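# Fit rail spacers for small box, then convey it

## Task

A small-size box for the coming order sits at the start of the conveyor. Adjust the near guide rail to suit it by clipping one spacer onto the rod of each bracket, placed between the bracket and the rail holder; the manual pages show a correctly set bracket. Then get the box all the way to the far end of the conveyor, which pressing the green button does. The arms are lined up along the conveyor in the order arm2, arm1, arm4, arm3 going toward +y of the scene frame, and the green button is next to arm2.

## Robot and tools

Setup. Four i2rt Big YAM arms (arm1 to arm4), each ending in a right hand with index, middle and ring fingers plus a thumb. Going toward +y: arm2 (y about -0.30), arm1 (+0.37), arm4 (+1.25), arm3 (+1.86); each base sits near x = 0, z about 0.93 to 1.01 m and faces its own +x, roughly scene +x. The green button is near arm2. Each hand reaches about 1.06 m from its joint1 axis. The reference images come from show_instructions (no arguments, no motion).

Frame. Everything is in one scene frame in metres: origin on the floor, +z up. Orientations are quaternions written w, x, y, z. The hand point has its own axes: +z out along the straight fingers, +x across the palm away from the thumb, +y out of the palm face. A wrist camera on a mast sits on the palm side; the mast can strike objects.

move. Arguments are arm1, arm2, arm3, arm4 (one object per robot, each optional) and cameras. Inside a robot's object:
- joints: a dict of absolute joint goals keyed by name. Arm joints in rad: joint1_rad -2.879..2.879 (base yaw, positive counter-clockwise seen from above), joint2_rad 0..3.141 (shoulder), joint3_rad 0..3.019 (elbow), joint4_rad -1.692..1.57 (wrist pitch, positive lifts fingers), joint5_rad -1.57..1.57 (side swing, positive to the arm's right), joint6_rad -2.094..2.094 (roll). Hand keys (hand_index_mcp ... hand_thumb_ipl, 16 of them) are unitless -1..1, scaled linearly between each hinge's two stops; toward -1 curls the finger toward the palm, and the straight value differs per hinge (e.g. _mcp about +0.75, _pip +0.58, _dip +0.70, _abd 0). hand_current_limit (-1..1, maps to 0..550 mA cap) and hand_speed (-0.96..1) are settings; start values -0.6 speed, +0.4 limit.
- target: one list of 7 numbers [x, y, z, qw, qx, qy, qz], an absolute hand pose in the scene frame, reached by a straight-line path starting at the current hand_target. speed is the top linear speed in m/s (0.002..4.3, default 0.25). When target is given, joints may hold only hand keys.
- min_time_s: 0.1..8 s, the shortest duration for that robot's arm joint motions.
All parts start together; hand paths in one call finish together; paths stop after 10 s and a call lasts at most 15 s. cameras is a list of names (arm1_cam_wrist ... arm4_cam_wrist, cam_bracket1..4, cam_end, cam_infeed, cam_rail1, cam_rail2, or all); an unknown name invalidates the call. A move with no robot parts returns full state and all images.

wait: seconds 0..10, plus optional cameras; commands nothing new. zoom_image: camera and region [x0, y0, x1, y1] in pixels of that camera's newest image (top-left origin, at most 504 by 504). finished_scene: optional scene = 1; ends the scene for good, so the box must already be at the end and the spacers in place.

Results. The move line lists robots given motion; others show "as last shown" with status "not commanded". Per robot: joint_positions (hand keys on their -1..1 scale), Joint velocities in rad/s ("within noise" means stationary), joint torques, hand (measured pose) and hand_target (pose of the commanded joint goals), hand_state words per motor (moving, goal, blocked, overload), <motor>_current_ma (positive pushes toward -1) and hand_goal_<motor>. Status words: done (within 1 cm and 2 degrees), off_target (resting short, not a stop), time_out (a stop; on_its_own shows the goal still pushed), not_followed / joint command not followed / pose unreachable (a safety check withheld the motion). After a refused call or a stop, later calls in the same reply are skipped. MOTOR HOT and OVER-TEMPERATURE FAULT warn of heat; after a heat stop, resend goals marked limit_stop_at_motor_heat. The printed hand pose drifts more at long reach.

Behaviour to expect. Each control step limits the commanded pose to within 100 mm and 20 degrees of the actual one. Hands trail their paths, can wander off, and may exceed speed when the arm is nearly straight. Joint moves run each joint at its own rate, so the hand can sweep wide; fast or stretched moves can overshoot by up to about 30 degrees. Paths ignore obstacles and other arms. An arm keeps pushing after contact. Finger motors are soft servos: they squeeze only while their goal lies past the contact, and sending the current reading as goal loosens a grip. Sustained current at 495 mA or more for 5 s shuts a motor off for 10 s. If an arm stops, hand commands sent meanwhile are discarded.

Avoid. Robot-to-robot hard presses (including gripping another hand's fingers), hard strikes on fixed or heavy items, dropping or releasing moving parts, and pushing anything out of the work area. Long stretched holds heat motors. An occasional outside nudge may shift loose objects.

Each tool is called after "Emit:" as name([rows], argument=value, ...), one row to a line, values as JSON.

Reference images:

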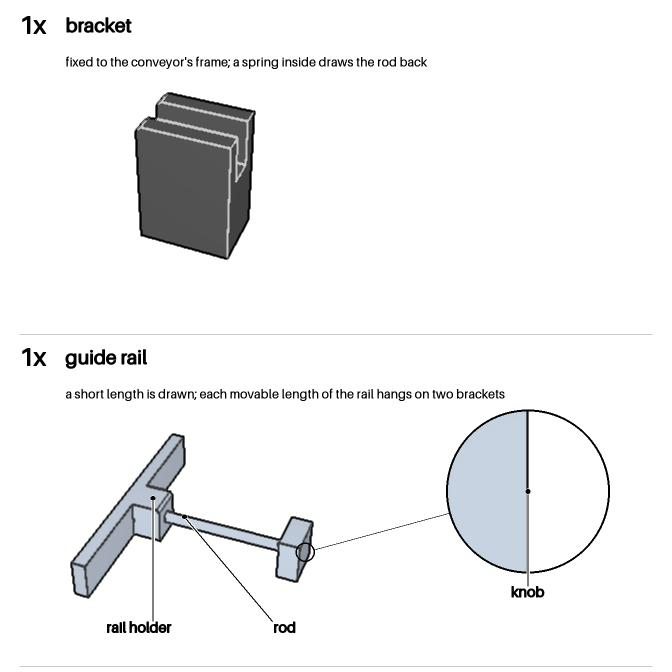

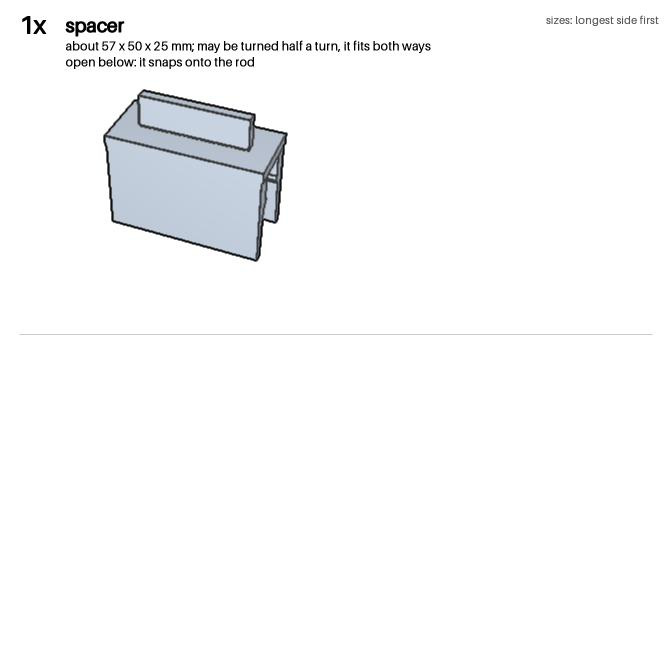

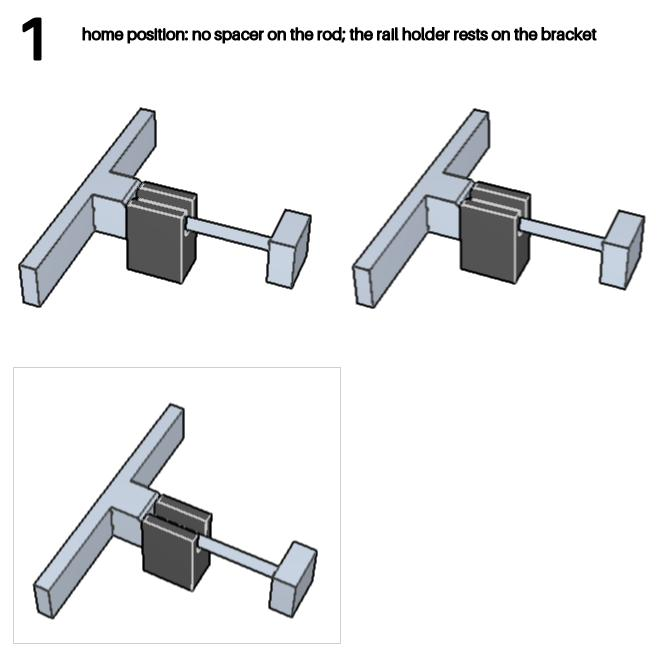

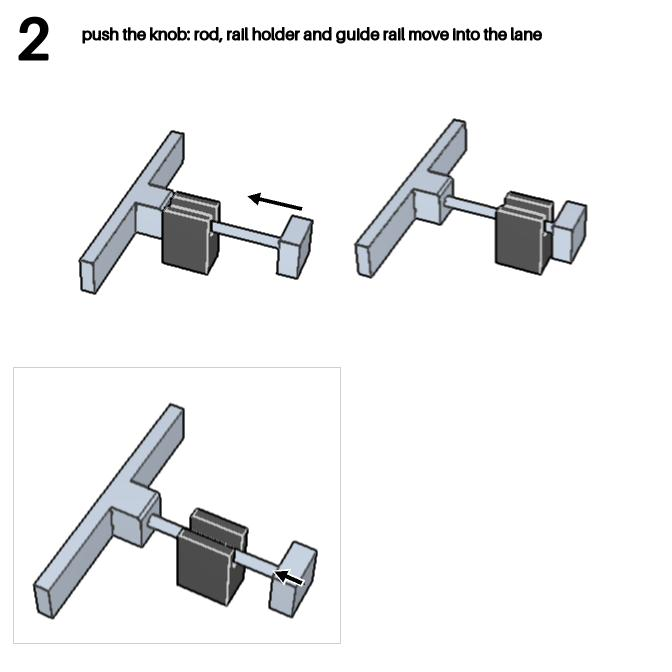

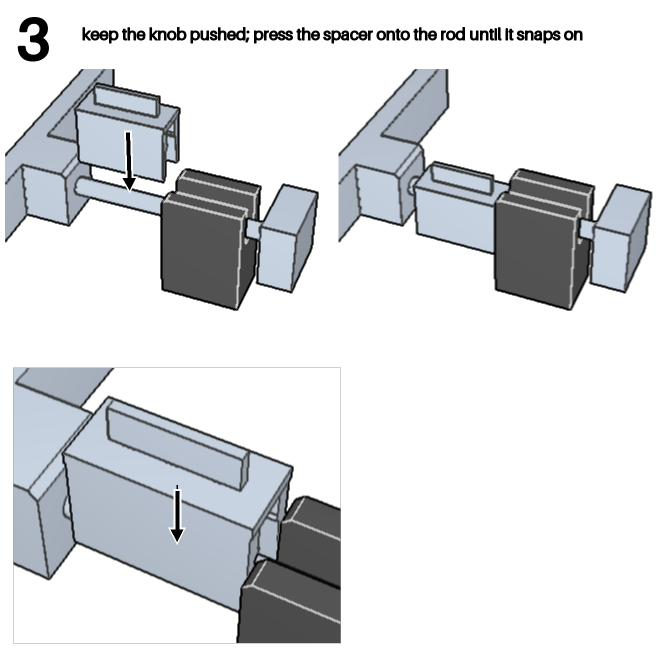

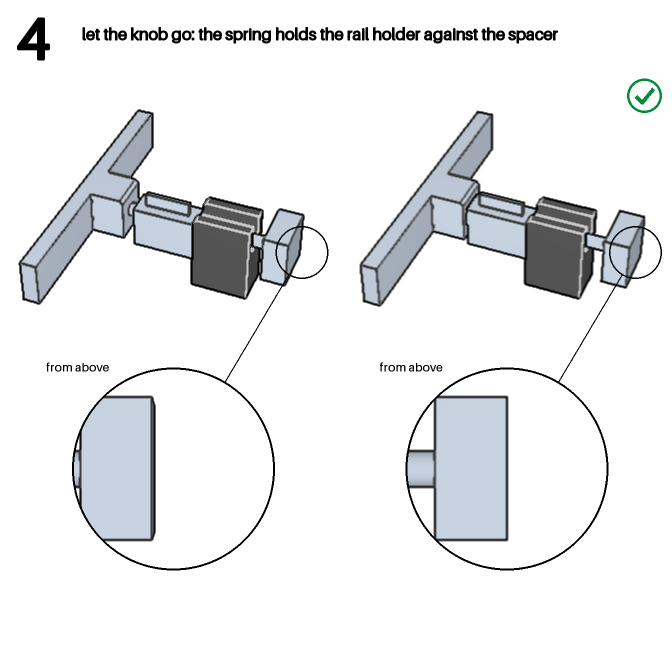

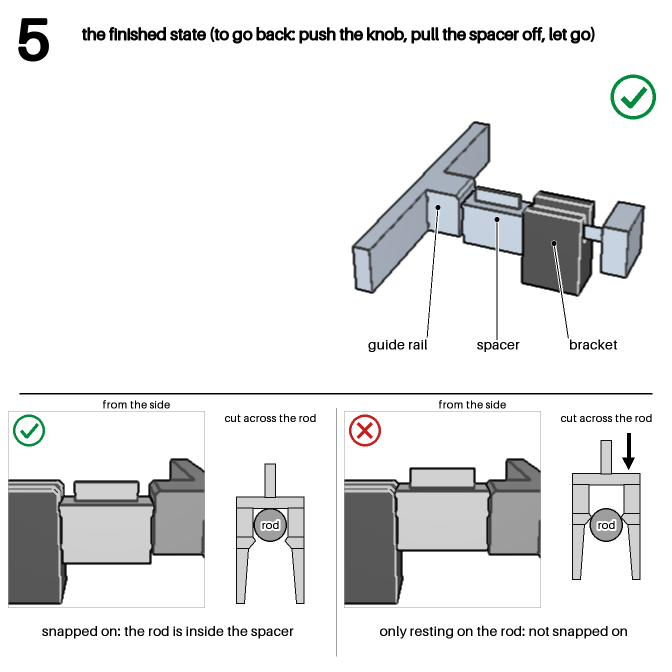

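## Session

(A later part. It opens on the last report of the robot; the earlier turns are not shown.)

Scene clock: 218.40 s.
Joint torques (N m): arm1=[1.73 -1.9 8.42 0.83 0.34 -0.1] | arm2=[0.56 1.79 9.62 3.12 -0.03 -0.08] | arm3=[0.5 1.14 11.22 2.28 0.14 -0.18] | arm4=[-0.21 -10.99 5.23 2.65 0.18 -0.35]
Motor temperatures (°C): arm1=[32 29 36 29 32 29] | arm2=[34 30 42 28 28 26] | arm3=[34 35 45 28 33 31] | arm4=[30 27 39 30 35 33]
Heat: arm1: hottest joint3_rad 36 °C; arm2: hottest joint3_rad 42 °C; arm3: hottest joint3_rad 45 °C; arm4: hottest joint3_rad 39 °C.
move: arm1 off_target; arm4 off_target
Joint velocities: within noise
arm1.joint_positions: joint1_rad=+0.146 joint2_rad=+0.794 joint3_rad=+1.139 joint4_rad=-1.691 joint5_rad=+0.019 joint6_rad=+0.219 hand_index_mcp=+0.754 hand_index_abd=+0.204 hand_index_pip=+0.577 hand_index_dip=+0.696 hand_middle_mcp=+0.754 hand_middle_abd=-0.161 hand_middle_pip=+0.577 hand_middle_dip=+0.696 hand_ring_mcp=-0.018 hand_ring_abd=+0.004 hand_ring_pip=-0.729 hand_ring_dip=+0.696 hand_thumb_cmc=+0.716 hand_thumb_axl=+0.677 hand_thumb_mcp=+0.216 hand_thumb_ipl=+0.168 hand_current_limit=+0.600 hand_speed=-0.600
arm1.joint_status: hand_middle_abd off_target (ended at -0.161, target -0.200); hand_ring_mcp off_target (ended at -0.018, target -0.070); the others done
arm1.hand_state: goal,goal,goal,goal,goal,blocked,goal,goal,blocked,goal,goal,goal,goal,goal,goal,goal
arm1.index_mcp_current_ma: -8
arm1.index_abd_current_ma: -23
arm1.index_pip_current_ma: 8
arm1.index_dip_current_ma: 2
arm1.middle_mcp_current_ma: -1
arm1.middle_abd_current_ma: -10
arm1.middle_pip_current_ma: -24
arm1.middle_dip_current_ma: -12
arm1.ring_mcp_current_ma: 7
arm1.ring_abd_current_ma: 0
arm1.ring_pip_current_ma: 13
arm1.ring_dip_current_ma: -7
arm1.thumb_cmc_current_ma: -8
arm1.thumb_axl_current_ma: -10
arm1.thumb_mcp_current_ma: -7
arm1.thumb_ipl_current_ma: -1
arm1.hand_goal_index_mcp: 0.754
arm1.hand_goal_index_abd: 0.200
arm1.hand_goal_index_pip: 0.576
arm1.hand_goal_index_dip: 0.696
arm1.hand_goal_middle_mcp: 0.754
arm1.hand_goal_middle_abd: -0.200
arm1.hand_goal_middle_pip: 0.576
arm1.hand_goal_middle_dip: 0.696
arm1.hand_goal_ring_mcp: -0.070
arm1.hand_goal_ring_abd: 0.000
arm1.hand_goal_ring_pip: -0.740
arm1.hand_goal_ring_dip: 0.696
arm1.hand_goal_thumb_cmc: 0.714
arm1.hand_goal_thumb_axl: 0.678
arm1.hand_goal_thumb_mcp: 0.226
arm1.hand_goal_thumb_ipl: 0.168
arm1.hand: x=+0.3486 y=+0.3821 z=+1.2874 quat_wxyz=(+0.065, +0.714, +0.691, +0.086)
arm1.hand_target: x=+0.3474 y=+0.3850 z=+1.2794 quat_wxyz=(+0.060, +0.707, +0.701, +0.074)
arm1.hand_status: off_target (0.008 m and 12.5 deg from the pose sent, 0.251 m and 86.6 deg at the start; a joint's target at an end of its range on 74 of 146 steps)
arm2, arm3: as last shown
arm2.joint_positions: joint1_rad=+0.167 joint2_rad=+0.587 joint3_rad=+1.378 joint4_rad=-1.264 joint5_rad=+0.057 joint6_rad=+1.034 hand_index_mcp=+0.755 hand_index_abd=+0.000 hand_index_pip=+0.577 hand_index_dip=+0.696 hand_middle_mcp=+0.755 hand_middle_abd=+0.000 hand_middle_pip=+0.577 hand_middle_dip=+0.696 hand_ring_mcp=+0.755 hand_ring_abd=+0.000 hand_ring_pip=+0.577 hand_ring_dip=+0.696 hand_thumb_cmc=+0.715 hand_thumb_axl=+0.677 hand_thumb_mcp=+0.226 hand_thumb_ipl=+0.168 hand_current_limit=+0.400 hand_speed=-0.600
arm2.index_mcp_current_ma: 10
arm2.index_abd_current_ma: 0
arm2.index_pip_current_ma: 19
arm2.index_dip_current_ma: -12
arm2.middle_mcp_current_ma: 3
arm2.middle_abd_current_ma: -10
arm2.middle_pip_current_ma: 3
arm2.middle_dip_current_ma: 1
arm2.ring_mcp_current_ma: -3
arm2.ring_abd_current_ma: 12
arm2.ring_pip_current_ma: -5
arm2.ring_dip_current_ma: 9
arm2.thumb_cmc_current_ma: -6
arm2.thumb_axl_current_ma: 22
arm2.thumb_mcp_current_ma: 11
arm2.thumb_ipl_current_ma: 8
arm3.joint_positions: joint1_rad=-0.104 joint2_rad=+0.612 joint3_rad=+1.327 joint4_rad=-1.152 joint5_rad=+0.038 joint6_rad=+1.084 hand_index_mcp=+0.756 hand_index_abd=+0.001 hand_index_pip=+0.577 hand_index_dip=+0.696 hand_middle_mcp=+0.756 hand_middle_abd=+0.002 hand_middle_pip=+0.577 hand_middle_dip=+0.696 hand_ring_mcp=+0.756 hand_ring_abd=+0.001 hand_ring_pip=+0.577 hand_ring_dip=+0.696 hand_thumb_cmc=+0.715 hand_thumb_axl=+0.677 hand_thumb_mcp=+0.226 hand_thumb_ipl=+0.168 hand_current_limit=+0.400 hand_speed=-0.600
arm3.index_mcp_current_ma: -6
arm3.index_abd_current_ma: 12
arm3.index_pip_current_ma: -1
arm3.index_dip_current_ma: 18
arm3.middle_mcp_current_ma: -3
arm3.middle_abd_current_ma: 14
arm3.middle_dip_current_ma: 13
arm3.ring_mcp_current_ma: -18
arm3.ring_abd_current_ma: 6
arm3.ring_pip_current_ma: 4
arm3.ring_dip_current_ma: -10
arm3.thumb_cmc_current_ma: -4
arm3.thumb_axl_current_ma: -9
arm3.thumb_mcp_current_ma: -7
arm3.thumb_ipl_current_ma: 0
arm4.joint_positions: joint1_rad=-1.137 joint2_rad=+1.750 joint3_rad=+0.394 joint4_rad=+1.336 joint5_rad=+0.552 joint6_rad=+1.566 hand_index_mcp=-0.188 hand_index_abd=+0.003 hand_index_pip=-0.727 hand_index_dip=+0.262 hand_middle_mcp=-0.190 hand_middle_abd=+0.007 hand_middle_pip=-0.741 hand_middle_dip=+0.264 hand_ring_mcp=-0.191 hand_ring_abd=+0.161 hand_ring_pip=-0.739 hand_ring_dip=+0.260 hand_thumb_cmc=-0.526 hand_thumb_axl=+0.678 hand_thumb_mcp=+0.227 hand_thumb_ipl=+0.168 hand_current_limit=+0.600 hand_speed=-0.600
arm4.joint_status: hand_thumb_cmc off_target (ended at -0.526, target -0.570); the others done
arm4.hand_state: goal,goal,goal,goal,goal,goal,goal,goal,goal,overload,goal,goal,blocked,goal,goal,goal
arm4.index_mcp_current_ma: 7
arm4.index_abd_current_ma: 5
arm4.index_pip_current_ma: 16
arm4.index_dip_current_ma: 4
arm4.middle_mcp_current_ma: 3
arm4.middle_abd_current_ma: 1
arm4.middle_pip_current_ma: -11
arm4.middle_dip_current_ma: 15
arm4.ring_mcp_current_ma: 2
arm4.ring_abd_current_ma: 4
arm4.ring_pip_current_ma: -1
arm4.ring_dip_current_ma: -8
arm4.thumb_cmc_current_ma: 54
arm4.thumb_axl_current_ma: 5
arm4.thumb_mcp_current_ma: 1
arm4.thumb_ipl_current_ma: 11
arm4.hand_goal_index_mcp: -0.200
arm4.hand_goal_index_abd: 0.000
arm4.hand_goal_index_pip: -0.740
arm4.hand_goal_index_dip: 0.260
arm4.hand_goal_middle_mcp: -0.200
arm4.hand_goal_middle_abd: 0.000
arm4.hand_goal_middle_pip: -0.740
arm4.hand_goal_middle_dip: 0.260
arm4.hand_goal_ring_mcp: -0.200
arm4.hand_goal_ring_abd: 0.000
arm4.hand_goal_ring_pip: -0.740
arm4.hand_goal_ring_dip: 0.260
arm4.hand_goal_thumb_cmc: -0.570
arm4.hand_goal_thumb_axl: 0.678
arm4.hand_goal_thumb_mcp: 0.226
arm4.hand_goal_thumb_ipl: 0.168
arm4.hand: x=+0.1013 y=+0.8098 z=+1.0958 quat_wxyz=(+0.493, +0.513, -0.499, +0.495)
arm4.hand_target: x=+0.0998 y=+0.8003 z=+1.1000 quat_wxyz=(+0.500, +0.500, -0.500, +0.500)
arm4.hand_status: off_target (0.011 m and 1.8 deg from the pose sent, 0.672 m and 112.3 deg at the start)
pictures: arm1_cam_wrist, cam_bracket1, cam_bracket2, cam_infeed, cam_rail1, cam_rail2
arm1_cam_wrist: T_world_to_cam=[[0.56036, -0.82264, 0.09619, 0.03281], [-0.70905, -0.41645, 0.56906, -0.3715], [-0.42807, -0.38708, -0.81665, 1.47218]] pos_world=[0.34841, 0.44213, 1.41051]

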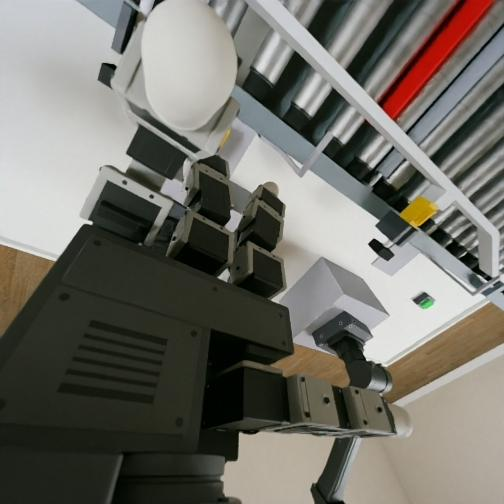

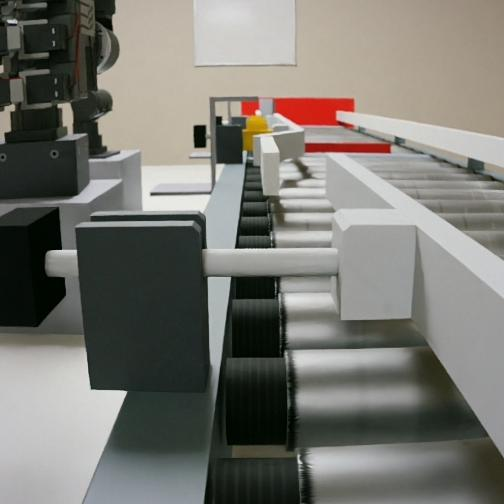

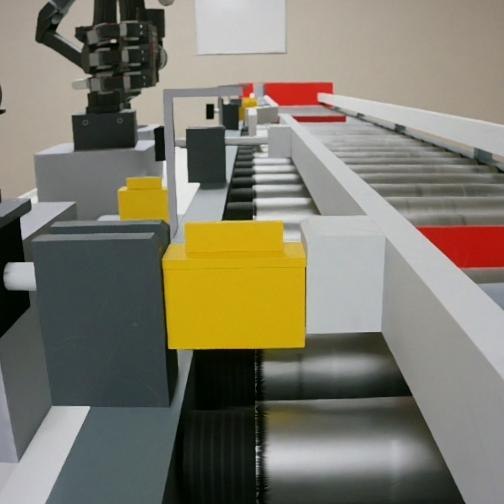

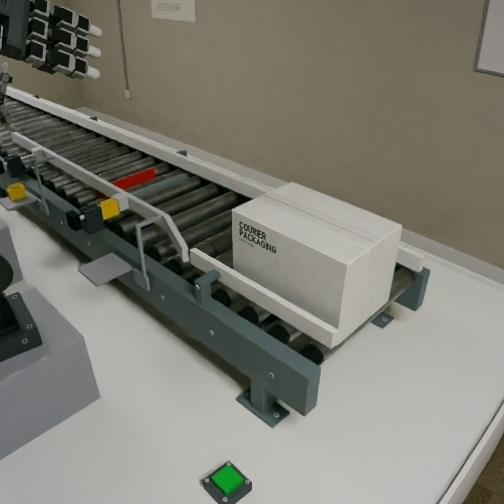

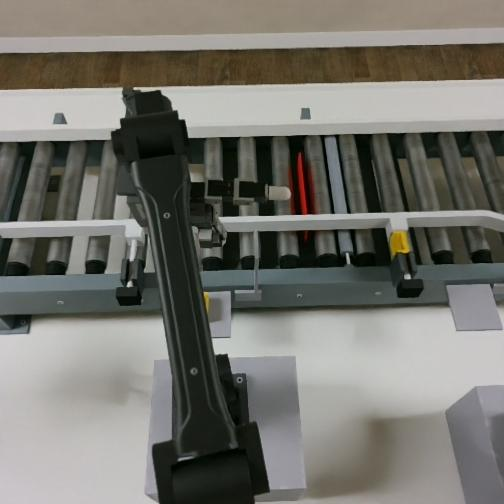

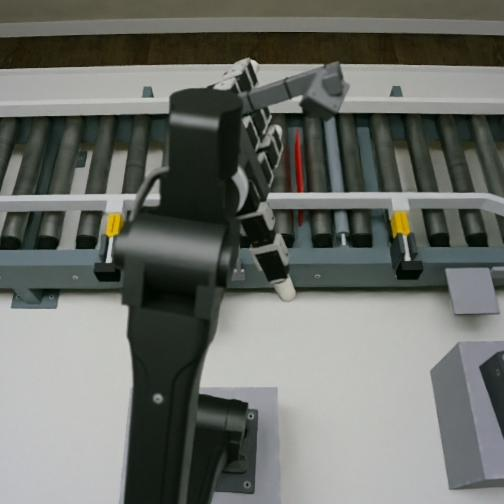

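Emit:
move(arm1={"target":[0.347,0.385,1.14,0,0.7071,0.7071,0],"speed":0.2}, arm4={"target":[0.10,0.50,0.98,0.5,0.5,-0.5,0.5],"speed":0.25}, cameras=["arm1_cam_wrist","cam_bracket1","cam_rail1","cam_infeed","cam_bracket2"])

Emit:
zoom_image(camera="cam_bracket2", region=[80, 60, 280, 260])

Emit:
zoom_image(camera="cam_rail1", region=[80, 180, 300, 350])

Scene clock: 234.40 s.
Joint torques (N m): arm1=[0.44 -2.96 8.46 1.02 0.12 -0.08] | arm2=[0.32 1.79 9.63 3.04 0.02 -0.08] | arm3=[0.56 1.14 11.22 2.26 0.14 -0.18] | arm4=[0.03 -22.83 7.9 1.83 0 -0.36]
Motor temperatures (°C): arm1=[32 29 36 29 32 29] | arm2=[34 30 42 28 28 26] | arm3=[34 35 45 28 33 31] | arm4=[30 28 36 30 34 33]
Heat: arm1: hottest joint3_rad 36 °C; arm2: hottest joint3_rad 42 °C; arm3: hottest joint3_rad 45 °C; arm4: hottest joint3_rad 36 °C.
move: arm1 done; arm4 off_target
Joint velocities: within noise
arm1.joint_positions: joint1_rad=+0.142 joint2_rad=+0.870 joint3_rad=+0.858 joint4_rad=-1.541 joint5_rad=+0.006 joint6_rad=+0.194 hand_index_mcp=+0.752 hand_index_abd=+0.204 hand_index_pip=+0.577 hand_index_dip=+0.696 hand_middle_mcp=+0.749 hand_middle_abd=-0.161 hand_middle_pip=+0.576 hand_middle_dip=+0.696 hand_ring_mcp=-0.018 hand_ring_abd=+0.004 hand_ring_pip=-0.729 hand_ring_dip=+0.696 hand_thumb_cmc=+0.715 hand_thumb_axl=+0.677 hand_thumb_mcp=+0.215 hand_thumb_ipl=+0.168 hand_current_limit=+0.600 hand_speed=-0.600
arm1.joint_status: not commanded
arm1.hand_state: goal,goal,goal,goal,goal,blocked,goal,goal,blocked,goal,goal,goal,goal,goal,goal,goal
arm1.index_mcp_current_ma: -5
arm1.index_abd_current_ma: -4
arm1.index_pip_current_ma: 0
arm1.index_dip_current_ma: -11
arm1.middle_mcp_current_ma: 23
arm1.middle_abd_current_ma: -1
arm1.middle_pip_current_ma: 13
arm1.middle_dip_current_ma: 0
arm1.ring_mcp_current_ma: 4
arm1.ring_abd_current_ma: 13
arm1.ring_pip_current_ma: 20
arm1.ring_dip_current_ma: 5
arm1.thumb_cmc_current_ma: -16
arm1.thumb_axl_current_ma: -13
arm1.thumb_mcp_current_ma: 11
arm1.thumb_ipl_current_ma: -5
arm1.hand_goal_index_mcp: 0.754
arm1.hand_goal_index_abd: 0.200
arm1.hand_goal_index_pip: 0.576
arm1.hand_goal_index_dip: 0.696
arm1.hand_goal_middle_mcp: 0.754
arm1.hand_goal_middle_abd: -0.200
arm1.hand_goal_middle_pip: 0.576
arm1.hand_goal_middle_dip: 0.696
arm1.hand_goal_ring_mcp: -0.070
arm1.hand_goal_ring_abd: 0.000
arm1.hand_goal_ring_pip: -0.740
arm1.hand_goal_ring_dip: 0.696
arm1.hand_goal_thumb_cmc: 0.714
arm1.hand_goal_thumb_axl: 0.678
arm1.hand_goal_thumb_mcp: 0.226
arm1.hand_goal_thumb_ipl: 0.168
arm1.hand: x=+0.3461 y=+0.3855 z=+1.1465 quat_wxyz=(+0.003, +0.710, +0.704, +0.003)
arm1.hand_target: x=+0.3469 y=+0.3851 z=+1.1401 quat_wxyz=(+0.000, +0.707, +0.707, +0.000)
arm1.hand_status: done (0.007 m and 0.7 deg from the pose sent, 0.147 m and 12.5 deg at the start)
arm2, arm3: as last shown
arm2.index_mcp_current_ma: 7
arm2.index_abd_current_ma: -3
arm2.index_pip_current_ma: 5
arm2.index_dip_current_ma: -4
arm2.middle_mcp_current_ma: 0
arm2.middle_abd_current_ma: 8
arm2.middle_pip_current_ma: -12
arm2.middle_dip_current_ma: 0
arm2.ring_mcp_current_ma: -17
arm2.ring_abd_current_ma: -2
arm2.ring_pip_current_ma: 12
arm2.ring_dip_current_ma: 6
arm2.thumb_cmc_current_ma: 9
arm2.thumb_axl_current_ma: -3
arm2.thumb_mcp_current_ma: 5
arm2.thumb_ipl_current_ma: 14
arm3.index_mcp_current_ma: -2
arm3.index_abd_current_ma: 13
arm3.index_pip_current_ma: 4
arm3.index_dip_current_ma: 9
arm3.middle_mcp_current_ma: -4
arm3.middle_abd_current_ma: 3
arm3.middle_pip_current_ma: 5
arm3.middle_dip_current_ma: 14
arm3.ring_mcp_current_ma: -3
arm3.ring_abd_current_ma: 2
arm3.ring_pip_current_ma: -2
arm3.ring_dip_current_ma: 10
arm3.thumb_cmc_current_ma: -2
arm3.thumb_axl_current_ma: 2
arm3.thumb_mcp_current_ma: -12
arm3.thumb_ipl_current_ma: 7
arm4.joint_positions: joint1_rad=-1.408 joint2_rad=+2.377 joint3_rad=+1.273 joint4_rad=+1.102 joint5_rad=+0.288 joint6_rad=+1.566 hand_index_mcp=-0.189 hand_index_abd=+0.003 hand_index_pip=-0.727 hand_index_dip=+0.262 hand_middle_mcp=-0.191 hand_middle_abd=+0.007 hand_middle_pip=-0.735 hand_middle_dip=+0.264 hand_ring_mcp=-0.192 hand_ring_abd=+0.161 hand_ring_pip=-0.739 hand_ring_dip=+0.260 hand_thumb_cmc=-0.526 hand_thumb_axl=+0.678 hand_thumb_mcp=+0.229 hand_thumb_ipl=+0.170 hand_current_limit=+0.600 hand_speed=-0.600
arm4.joint_status: not commanded
arm4.hand_state: goal,goal,goal,goal,goal,goal,goal,goal,goal,overload,goal,goal,blocked,goal,goal,goal
arm4.index_mcp_current_ma: 10
arm4.index_abd_current_ma: 2
arm4.index_pip_current_ma: 17
arm4.index_dip_current_ma: 1
arm4.middle_mcp_current_ma: 14
arm4.middle_abd_current_ma: 5
arm4.middle_pip_current_ma: -4
arm4.middle_dip_current_ma: 8
arm4.ring_mcp_current_ma: 10
arm4.ring_abd_current_ma: 4
arm4.ring_pip_current_ma: 0
arm4.ring_dip_current_ma: -5
arm4.thumb_cmc_current_ma: 49
arm4.thumb_axl_current_ma: 5
arm4.thumb_mcp_current_ma: -2
arm4.thumb_ipl_current_ma: 11
arm4.hand_goal_index_mcp: -0.200
arm4.hand_goal_index_abd: 0.000
arm4.hand_goal_index_pip: -0.740
arm4.hand_goal_index_dip: 0.260
arm4.hand_goal_middle_mcp: -0.200
arm4.hand_goal_middle_abd: 0.000
arm4.hand_goal_middle_pip: -0.740
arm4.hand_goal_middle_dip: 0.260
arm4.hand_goal_ring_mcp: -0.200
arm4.hand_goal_ring_abd: 0.000
arm4.hand_goal_ring_pip: -0.740
arm4.hand_goal_ring_dip: 0.260
arm4.hand_goal_thumb_cmc: -0.570
arm4.hand_goal_thumb_axl: 0.678
arm4.hand_goal_thumb_mcp: 0.226
arm4.hand_goal_thumb_ipl: 0.168
arm4.hand: x=+0.1050 y=+0.5116 z=+0.9809 quat_wxyz=(+0.496, +0.505, -0.499, +0.499)
arm4.hand_target: x=+0.0999 y=+0.5007 z=+0.9802 quat_wxyz=(+0.500, +0.500, -0.500, +0.500)
arm4.hand_status: off_target (0.013 m and 0.8 deg from the pose sent, 0.331 m and 1.8 deg at the start)
pictures: arm1_cam_wrist, cam_bracket1, cam_bracket2, cam_infeed, cam_rail1
arm1_cam_wrist: T_world_to_cam=[[0.58998, -0.80742, 0.00116, 0.14328], [-0.56713, -0.41337, 0.71238, -0.50624], [-0.57471, -0.42095, -0.7018, 1.28942]] pos_world=[0.3694, 0.44919, 1.26538]

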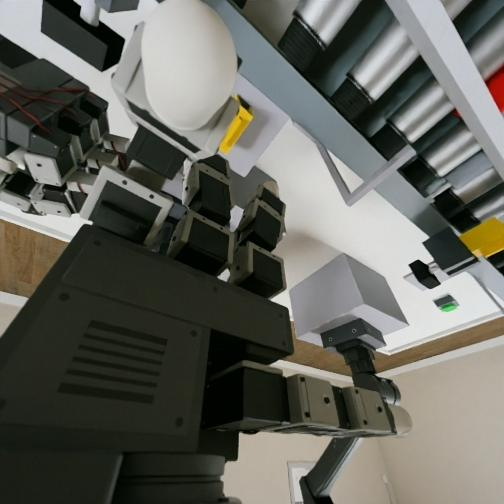

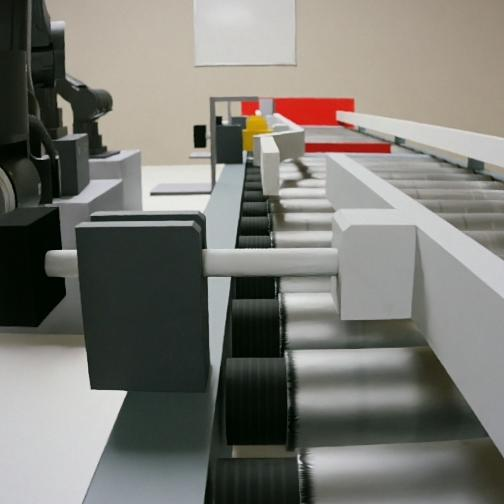

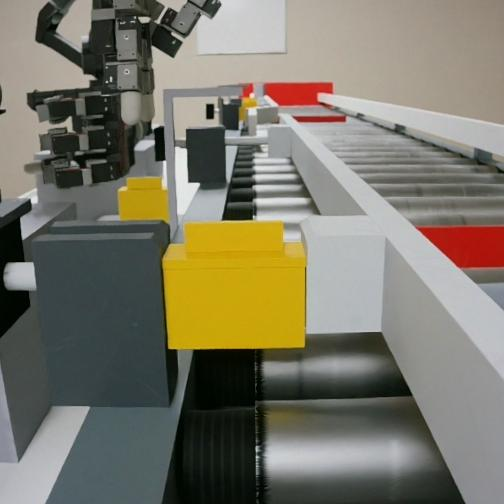

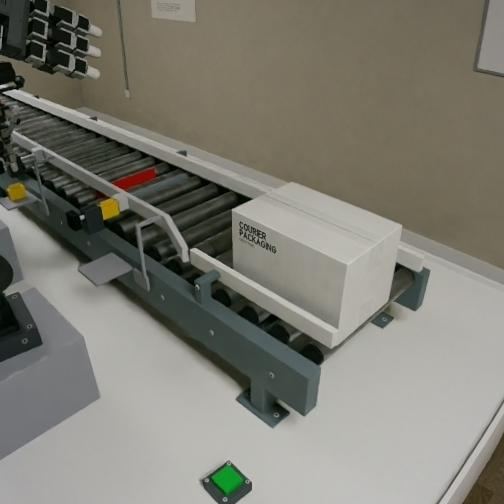

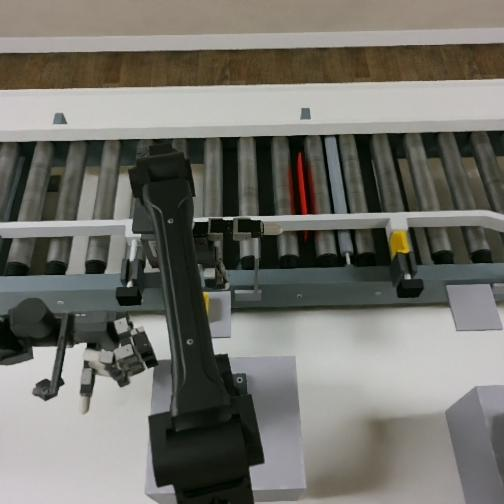

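Scaled by 2.520 from the camera's image (finer frame: 720x720).

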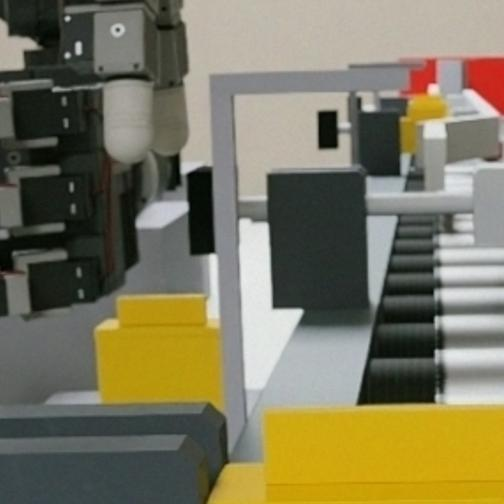

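Scaled by 2.291 from the camera's image (finer frame: 720x720).

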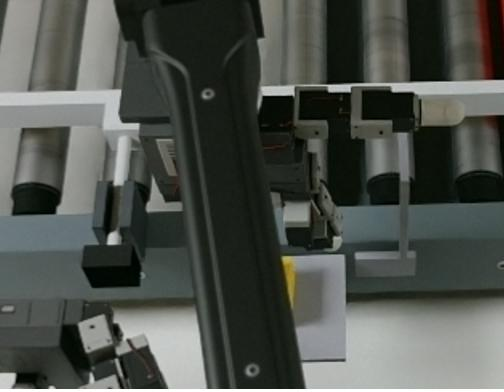

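Emit:
zoom_image(camera="arm1_cam_wrist", region=[140, 60, 340, 260])

Scaled by 2.520 from the camera's image (finer frame: 720x720).

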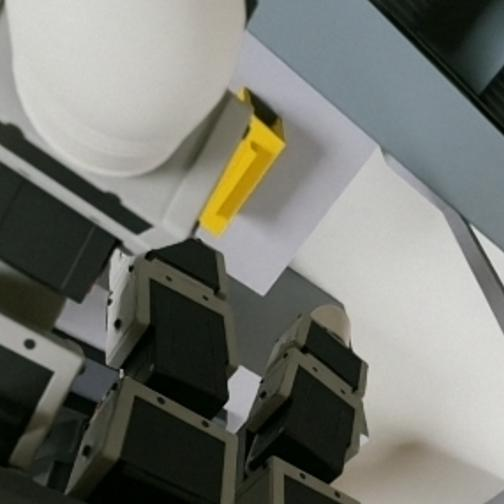

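Emit:
move(arm1={"joints":{"hand_ring_mcp":0.754,"hand_ring_pip":0.576,"hand_ring_abd":-0.15}}, cameras=["arm1_cam_wrist"])

Emit:
zoom_image(camera="arm1_cam_wrist", region=[100, 40, 340, 280])

Scene clock: 249.70 s.
Joint torques (N m): arm1=[0.26 -2.73 8.47 0.98 0.11 -0.08] | arm2=[0.79 1.55 9.51 2.95 -0.02 -0.07] | arm3=[0.5 1.08 11.22 2.28 0.14 -0.18] | arm4=[0.03 -23.18 7.94 1.8 -0.02 -0.34]
Motor temperatures (°C): arm1=[32 29 35 28 32 29] | arm2=[34 30 42 28 28 26] | arm3=[34 35 45 28 33 31] | arm4=[30 29 37 30 34 33]
Heat: arm1: hottest joint3_rad 35 °C; arm2: hottest joint3_rad 42 °C; arm3: hottest joint3_rad 45 °C; arm4: hottest joint3_rad 37 °C.
move: arm1 off_target
Joint velocities: within noise
arm1.joint_positions: joint1_rad=+0.142 joint2_rad=+0.870 joint3_rad=+0.858 joint4_rad=-1.541 joint5_rad=+0.006 joint6_rad=+0.193 hand_index_mcp=+0.752 hand_index_abd=+0.204 hand_index_pip=+0.577 hand_index_dip=+0.696 hand_middle_mcp=+0.749 hand_middle_abd=-0.161 hand_middle_pip=+0.576 hand_middle_dip=+0.696 hand_ring_mcp=+0.751 hand_ring_abd=-0.129 hand_ring_pip=+0.566 hand_ring_dip=+0.696 hand_thumb_cmc=+0.715 hand_thumb_axl=+0.677 hand_thumb_mcp=+0.215 hand_thumb_ipl=+0.168 hand_current_limit=+0.600 hand_speed=-0.600
arm1.joint_status: hand_ring_abd off_target (ended at -0.129, target -0.150); the others done
arm1.hand_state: goal,goal,goal,goal,goal,blocked,goal,goal,goal,blocked,goal,goal,goal,goal,goal,goal
arm1.index_mcp_current_ma: -10
arm1.index_abd_current_ma: -13
arm1.index_pip_current_ma: 11
arm1.index_dip_current_ma: -3
arm1.middle_mcp_current_ma: 18
arm1.middle_abd_current_ma: -4
arm1.middle_pip_current_ma: 9
arm1.middle_dip_current_ma: -12
arm1.ring_mcp_current_ma: -1
arm1.ring_abd_current_ma: -7
arm1.ring_pip_current_ma: 28
arm1.ring_dip_current_ma: -2
arm1.thumb_cmc_current_ma: 10
arm1.thumb_axl_current_ma: 9
arm1.thumb_mcp_current_ma: 6
arm1.thumb_ipl_current_ma: 6
arm1.hand_goal_index_mcp: 0.754
arm1.hand_goal_index_abd: 0.200
arm1.hand_goal_index_pip: 0.576
arm1.hand_goal_index_dip: 0.696
arm1.hand_goal_middle_mcp: 0.754
arm1.hand_goal_middle_abd: -0.200
arm1.hand_goal_middle_pip: 0.576
arm1.hand_goal_middle_dip: 0.696
arm1.hand_goal_ring_mcp: 0.754
arm1.hand_goal_ring_abd: -0.150
arm1.hand_goal_ring_pip: 0.576
arm1.hand_goal_ring_dip: 0.696
arm1.hand_goal_thumb_cmc: 0.714
arm1.hand_goal_thumb_axl: 0.678
arm1.hand_goal_thumb_mcp: 0.226
arm1.hand_goal_thumb_ipl: 0.168
arm1.hand: x=+0.3461 y=+0.3854 z=+1.1465 quat_wxyz=(+0.003, +0.710, +0.704, +0.003)
arm1.hand_target: x=+0.3469 y=+0.3850 z=+1.1401 quat_wxyz=(+0.000, +0.707, +0.707, +0.000)
arm1.hand_status: not commanded
arm2, arm3, arm4: as last shown
arm2.index_mcp_current_ma: 8
arm2.index_abd_current_ma: -2
arm2.index_pip_current_ma: 4
arm2.index_dip_current_ma: -14
arm2.middle_mcp_current_ma: 8
arm2.middle_abd_current_ma: -6
arm2.middle_pip_current_ma: -4
arm2.middle_dip_current_ma: 9
arm2.ring_mcp_current_ma: -6
arm2.ring_abd_current_ma: 15
arm2.ring_pip_current_ma: -3
arm2.ring_dip_current_ma: 1
arm2.thumb_cmc_current_ma: 10
arm2.thumb_axl_current_ma: -15
arm2.thumb_mcp_current_ma: 8
arm2.thumb_ipl_current_ma: -6
arm3.index_mcp_current_ma: -10
arm3.index_abd_current_ma: 4
arm3.index_pip_current_ma: 1
arm3.index_dip_current_ma: 10
arm3.middle_mcp_current_ma: 6
arm3.middle_abd_current_ma: 13
arm3.middle_pip_current_ma: 17
arm3.middle_dip_current_ma: 11
arm3.ring_mcp_current_ma: -7
arm3.ring_abd_current_ma: 10
arm3.ring_pip_current_ma: -5
arm3.ring_dip_current_ma: 0
arm3.thumb_cmc_current_ma: -7
arm3.thumb_axl_current_ma: -9
arm3.thumb_mcp_current_ma: -4
arm3.thumb_ipl_current_ma: 5
arm4.index_mcp_current_ma: 3
arm4.index_abd_current_ma: 5
arm4.index_pip_current_ma: 22
arm4.index_dip_current_ma: 5
arm4.middle_mcp_current_ma: 8
arm4.middle_abd_current_ma: -2
arm4.middle_dip_current_ma: 9
arm4.ring_mcp_current_ma: 6
arm4.ring_abd_current_ma: 9
arm4.ring_pip_current_ma: 5
arm4.ring_dip_current_ma: -7
arm4.thumb_cmc_current_ma: 52
arm4.thumb_axl_current_ma: 4
arm4.thumb_mcp_current_ma: 9
arm4.thumb_ipl_current_ma: 14
arm1_cam_wrist: T_world_to_cam=[[0.58998, -0.80742, 0.00116, 0.14322], [-0.56713, -0.41337, 0.71238, -0.50618], [-0.57471, -0.42095, -0.7018, 1.28948]] pos_world=[0.3695, 0.44919, 1.26538]

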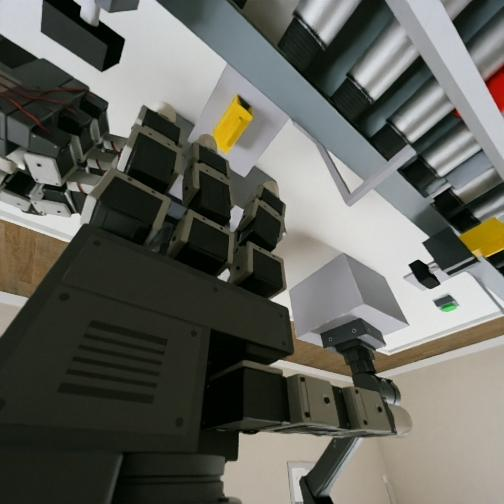

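Scaled by 2.100 from the camera's image (finer frame: 720x720).

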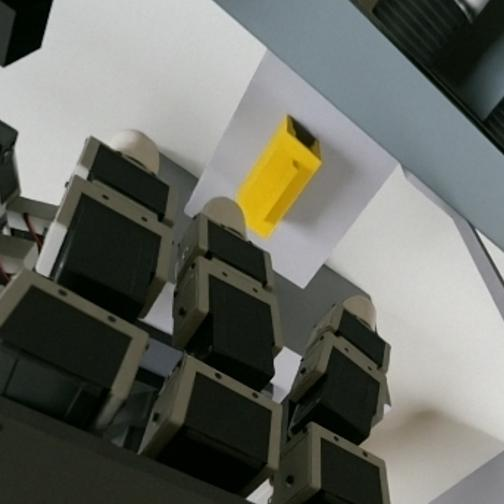

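Emit:
zoom_image(camera="arm1_cam_wrist", region=[200, 80, 270, 160])

Scaled by 6.300 from the camera's image (finer frame: 720x720).

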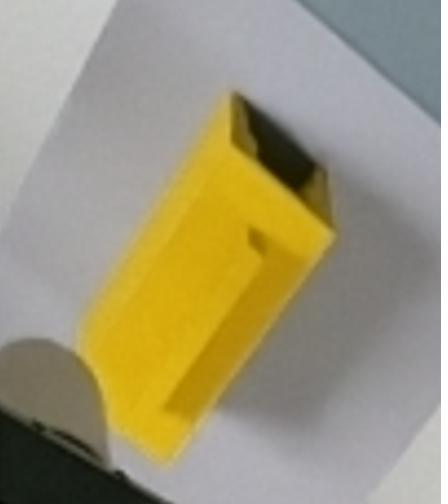

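Emit:
move(arm1={"target":[0.349,0.411,1.065,0,0.7242,0.6896,0],"speed":0.12,"joints":{"hand_ring_abd":0.0}}, cameras=["arm1_cam_wrist","cam_bracket2"])

Emit:
zoom_image(camera="arm1_cam_wrist", region=[120, 40, 320, 240])

Emit:
zoom_image(camera="cam_bracket2", region=[80, 100, 240, 260])

Scene clock: 271.33 s.
Joint torques (N m): arm1=[1.96 -3.49 8.14 0.98 0.25 0.25] | arm2=[0.85 2.08 9.66 2.97 -0.01 -0.04] | arm3=[0.56 1.08 11.21 2.28 0.13 -0.18] | arm4=[-0.32 -23.24 7.98 1.76 -0.01 -0.35]
Motor temperatures (°C): arm1=[32 29 35 28 31 28] | arm2=[34 30 42 28 28 26] | arm3=[34 35 46 28 33 31] | arm4=[30 31 37 30 34 33]
Heat: arm1: hottest joint3_rad 35 °C; arm2: hottest joint3_rad 42 °C; arm3: hottest joint3_rad 46 °C; arm4: hottest joint3_rad 37 °C.
move: arm1 done
Joint velocities: within noise
arm1.joint_positions: joint1_rad=+0.255 joint2_rad=+0.939 joint3_rad=+0.696 joint4_rad=-1.310 joint5_rad=+0.004 joint6_rad=+0.337 hand_index_mcp=+0.752 hand_index_abd=+0.204 hand_index_pip=+0.576 hand_index_dip=+0.696 hand_middle_mcp=+0.749 hand_middle_abd=-0.163 hand_middle_pip=+0.576 hand_middle_dip=+0.696 hand_ring_mcp=+0.751 hand_ring_abd=-0.018 hand_ring_pip=+0.566 hand_ring_dip=+0.696 hand_thumb_cmc=+0.715 hand_thumb_axl=+0.677 hand_thumb_mcp=+0.215 hand_thumb_ipl=+0.168 hand_current_limit=+0.600 hand_speed=-0.600
arm1.joint_status: all done
arm1.hand_state: goal,goal,goal,goal,goal,blocked,goal,goal,goal,goal,goal,goal,goal,goal,goal,goal
arm1.index_mcp_current_ma: 12
arm1.index_abd_current_ma: -21
arm1.index_pip_current_ma: -3
arm1.index_dip_current_ma: -4
arm1.middle_mcp_current_ma: 4
arm1.middle_abd_current_ma: 7
arm1.middle_pip_current_ma: -11
arm1.middle_dip_current_ma: -6
arm1.ring_mcp_current_ma: 14
arm1.ring_abd_current_ma: -18
arm1.ring_pip_current_ma: 5
arm1.ring_dip_current_ma: -9
arm1.thumb_cmc_current_ma: -3
arm1.thumb_axl_current_ma: -3
arm1.thumb_mcp_current_ma: -1
arm1.thumb_ipl_current_ma: -20
arm1.hand_goal_index_mcp: 0.754
arm1.hand_goal_index_abd: 0.200
arm1.hand_goal_index_pip: 0.576
arm1.hand_goal_index_dip: 0.696
arm1.hand_goal_middle_mcp: 0.754
arm1.hand_goal_middle_abd: -0.200
arm1.hand_goal_middle_pip: 0.576
arm1.hand_goal_middle_dip: 0.696
arm1.hand_goal_ring_mcp: 0.754
arm1.hand_goal_ring_abd: 0.000
arm1.hand_goal_ring_pip: 0.576
arm1.hand_goal_ring_dip: 0.696
arm1.hand_goal_thumb_cmc: 0.714
arm1.hand_goal_thumb_axl: 0.678
arm1.hand_goal_thumb_mcp: 0.226
arm1.hand_goal_thumb_ipl: 0.168
arm1.hand: x=+0.3507 y=+0.4107 z=+1.0717 quat_wxyz=(+0.002, +0.721, +0.693, +0.005)
arm1.hand_target: x=+0.3489 y=+0.4110 z=+1.0651 quat_wxyz=(+0.000, +0.724, +0.690, +0.000)
arm1.hand_status: done (0.007 m and 0.8 deg from the pose sent, 0.085 m and 2.4 deg at the start)
arm2, arm3, arm4: as last shown
arm2.index_mcp_current_ma: 6
arm2.index_abd_current_ma: 3
arm2.index_pip_current_ma: 10
arm2.index_dip_current_ma: 0
arm2.middle_mcp_current_ma: -11
arm2.middle_abd_current_ma: -4
arm2.middle_pip_current_ma: 3
arm2.middle_dip_current_ma: -9
arm2.ring_mcp_current_ma: -2
arm2.ring_abd_current_ma: -7
arm2.ring_pip_current_ma: -2
arm2.ring_dip_current_ma: 9
arm2.thumb_cmc_current_ma: -5
arm2.thumb_axl_current_ma: -6
arm2.thumb_ipl_current_ma: -5
arm3.index_mcp_current_ma: -6
arm3.index_abd_current_ma: 2
arm3.index_pip_current_ma: 7
arm3.index_dip_current_ma: 16
arm3.middle_mcp_current_ma: -1
arm3.middle_abd_current_ma: 5
arm3.middle_pip_current_ma: 12
arm3.ring_mcp_current_ma: -12
arm3.ring_abd_current_ma: 9
arm3.ring_pip_current_ma: -7
arm3.ring_dip_current_ma: 3
arm3.thumb_cmc_current_ma: -2
arm3.thumb_axl_current_ma: -1
arm3.thumb_mcp_current_ma: -9
arm3.thumb_ipl_current_ma: 6
arm4.index_mcp_current_ma: 7
arm4.index_abd_current_ma: 0
arm4.index_pip_current_ma: 17
arm4.index_dip_current_ma: -1
arm4.middle_mcp_current_ma: 14
arm4.middle_abd_current_ma: 3
arm4.middle_pip_current_ma: -12
arm4.middle_dip_current_ma: 4
arm4.ring_mcp_current_ma: 7
arm4.ring_abd_current_ma: 3
arm4.ring_pip_current_ma: 6
arm4.ring_dip_current_ma: -8
arm4.thumb_cmc_current_ma: 47
arm4.thumb_axl_current_ma: 11
arm4.thumb_mcp_current_ma: 6
arm4.thumb_ipl_current_ma: 9
arm1_cam_wrist: T_world_to_cam=[[0.56512, -0.82501, -0.00214, 0.18048], [-0.57999, -0.39913, 0.71015, -0.43883], [-0.58673, -0.40008, -0.70405, 1.24829]] pos_world=[0.3759, 0.47316, 1.19088]

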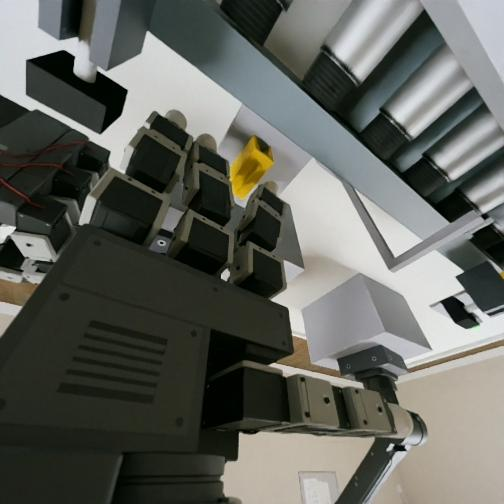

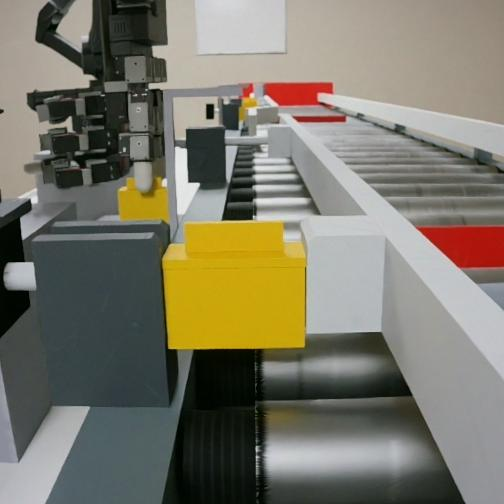

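Scaled by 2.520 from the camera's image (finer frame: 720x720).

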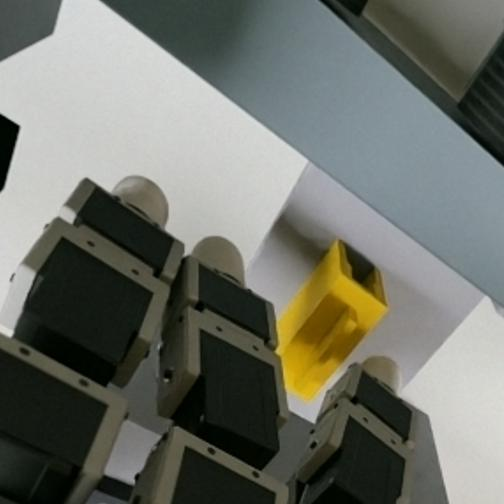

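Scaled by 3.150 from the camera's image (finer frame: 720x720).

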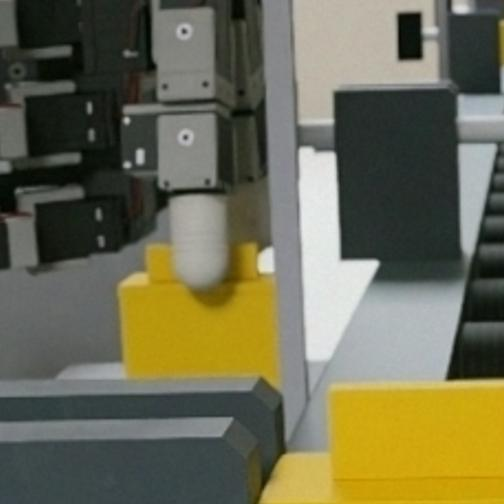

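Emit:
move(arm1={"target":[0.3475,0.401,1.041,0,0.7242,0.6896,0],"speed":0.1}, cameras=["arm1_cam_wrist","cam_bracket2"])

Emit:
zoom_image(camera="arm1_cam_wrist", region=[150, 80, 330, 260])

Emit:
zoom_image(camera="cam_bracket2", region=[80, 100, 240, 260])

Scene clock: 299.13 s.
Joint torques (N m): arm1=[0.5 -3.25 7.94 0.99 0.23 -0.07] | arm2=[0.56 1.79 9.65 3.06 0.02 -0.11] | arm3=[0.5 1.08 11.21 2.26 0.13 -0.18] | arm4=[0.03 -23 7.94 1.76 0.01 -0.34]
Motor temperatures (°C): arm1=[32 29 35 28 31 28] | arm2=[34 30 42 28 28 26] | arm3=[34 35 46 28 33 31] | arm4=[30 32 37 30 34 33]
Heat: arm1: hottest joint3_rad 35 °C; arm2: hottest joint3_rad 42 °C; arm3: hottest joint3_rad 46 °C; arm4: hottest joint3_rad 37 °C.
move: arm1 done
Joint velocities: within noise
arm1.joint_positions: joint1_rad=+0.228 joint2_rad=+0.948 joint3_rad=+0.637 joint4_rad=-1.239 joint5_rad=+0.004 joint6_rad=+0.329 hand_index_mcp=+0.752 hand_index_abd=+0.204 hand_index_pip=+0.576 hand_index_dip=+0.696 hand_middle_mcp=+0.749 hand_middle_abd=-0.164 hand_middle_pip=+0.576 hand_middle_dip=+0.696 hand_ring_mcp=+0.751 hand_ring_abd=-0.016 hand_ring_pip=+0.566 hand_ring_dip=+0.696 hand_thumb_cmc=+0.715 hand_thumb_axl=+0.677 hand_thumb_mcp=+0.215 hand_thumb_ipl=+0.168 hand_current_limit=+0.600 hand_speed=-0.600
arm1.joint_status: not commanded
arm1.hand_state: goal,goal,goal,goal,goal,blocked,goal,goal,goal,goal,goal,goal,goal,goal,goal,goal
arm1.index_mcp_current_ma: 10
arm1.index_abd_current_ma: 5
arm1.index_pip_current_ma: -7
arm1.index_dip_current_ma: 20
arm1.middle_mcp_current_ma: 9
arm1.middle_abd_current_ma: 4
arm1.middle_pip_current_ma: -24
arm1.middle_dip_current_ma: -6
arm1.ring_mcp_current_ma: 10
arm1.ring_abd_current_ma: 7
arm1.ring_pip_current_ma: -6
arm1.ring_dip_current_ma: -8
arm1.thumb_cmc_current_ma: 1
arm1.thumb_axl_current_ma: 16
arm1.thumb_mcp_current_ma: 17
arm1.thumb_ipl_current_ma: 2
arm1.hand_goal_index_mcp: 0.754
arm1.hand_goal_index_abd: 0.200
arm1.hand_goal_index_pip: 0.576
arm1.hand_goal_index_dip: 0.696
arm1.hand_goal_middle_mcp: 0.754
arm1.hand_goal_middle_abd: -0.200
arm1.hand_goal_middle_pip: 0.576
arm1.hand_goal_middle_dip: 0.696
arm1.hand_goal_ring_mcp: 0.754
arm1.hand_goal_ring_abd: 0.000
arm1.hand_goal_ring_pip: 0.576
arm1.hand_goal_ring_dip: 0.696
arm1.hand_goal_thumb_cmc: 0.714
arm1.hand_goal_thumb_axl: 0.678
arm1.hand_goal_thumb_mcp: 0.226
arm1.hand_goal_thumb_ipl: 0.168
arm1.hand: x=+0.3484 y=+0.4024 z=+1.0481 quat_wxyz=(+0.003, +0.727, +0.686, +0.005)
arm1.hand_target: x=+0.3473 y=+0.4010 z=+1.0412 quat_wxyz=(+0.000, +0.724, +0.689, +0.000)
arm1.hand_status: done (0.007 m and 0.9 deg from the pose sent, 0.032 m and 0.8 deg at the start)
arm2, arm3, arm4: as last shown
arm2.index_mcp_current_ma: -3
arm2.index_abd_current_ma: -13
arm2.index_pip_current_ma: 5
arm2.index_dip_current_ma: -6
arm2.middle_mcp_current_ma: -6
arm2.middle_abd_current_ma: 5
arm2.middle_pip_current_ma: -3
arm2.middle_dip_current_ma: 2
arm2.ring_mcp_current_ma: -17
arm2.ring_abd_current_ma: 11
arm2.ring_pip_current_ma: 2
arm2.thumb_cmc_current_ma: 3
arm2.thumb_axl_current_ma: -10
arm2.thumb_mcp_current_ma: 9
arm2.thumb_ipl_current_ma: 10
arm3.index_mcp_current_ma: -4
arm3.index_abd_current_ma: 8
arm3.index_pip_current_ma: 1
arm3.index_dip_current_ma: 14
arm3.middle_mcp_current_ma: 2
arm3.middle_abd_current_ma: 7
arm3.middle_pip_current_ma: 15
arm3.ring_mcp_current_ma: -8
arm3.ring_abd_current_ma: 14
arm3.ring_pip_current_ma: 0
arm3.ring_dip_current_ma: 8
arm3.thumb_cmc_current_ma: -10
arm3.thumb_axl_current_ma: -9
arm3.thumb_mcp_current_ma: -5
arm3.thumb_ipl_current_ma: 0
arm4.index_mcp_current_ma: 2
arm4.index_abd_current_ma: 2
arm4.index_pip_current_ma: 15
arm4.index_dip_current_ma: 0
arm4.middle_mcp_current_ma: 7
arm4.middle_abd_current_ma: -1
arm4.middle_pip_current_ma: -6
arm4.middle_dip_current_ma: 8
arm4.ring_mcp_current_ma: 2
arm4.ring_abd_current_ma: -2
arm4.ring_pip_current_ma: 5
arm4.ring_dip_current_ma: -11
arm4.thumb_cmc_current_ma: 55
arm4.thumb_axl_current_ma: 9
arm4.thumb_mcp_current_ma: 8
arm4.thumb_ipl_current_ma: 14
arm1_cam_wrist: T_world_to_cam=[[0.54922, -0.83568, -0.0014, 0.18391], [-0.58852, -0.38798, 0.7093, -0.42742], [-0.59329, -0.38874, -0.7049, 1.22562]] pos_world=[0.37459, 0.4643, 1.16737]

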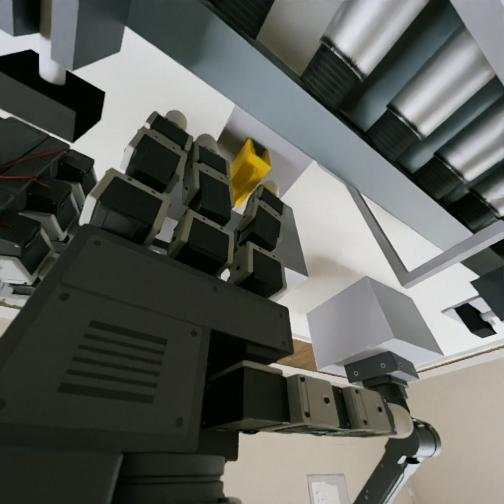

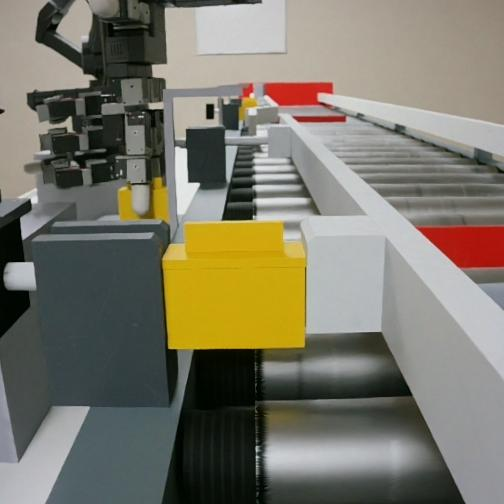

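Scaled by 2.800 from the camera's image (finer frame: 720x720).

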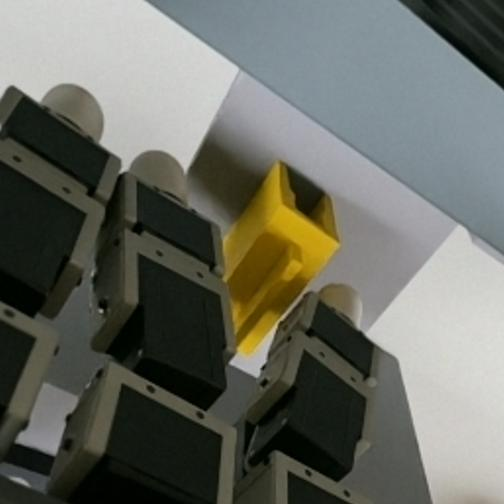

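Scaled by 3.150 from the camera's image (finer frame: 720x720).

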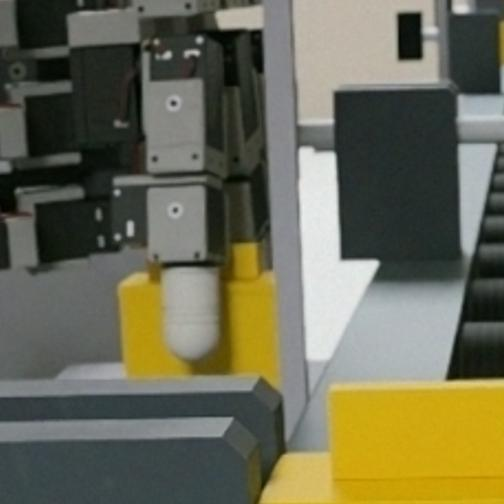

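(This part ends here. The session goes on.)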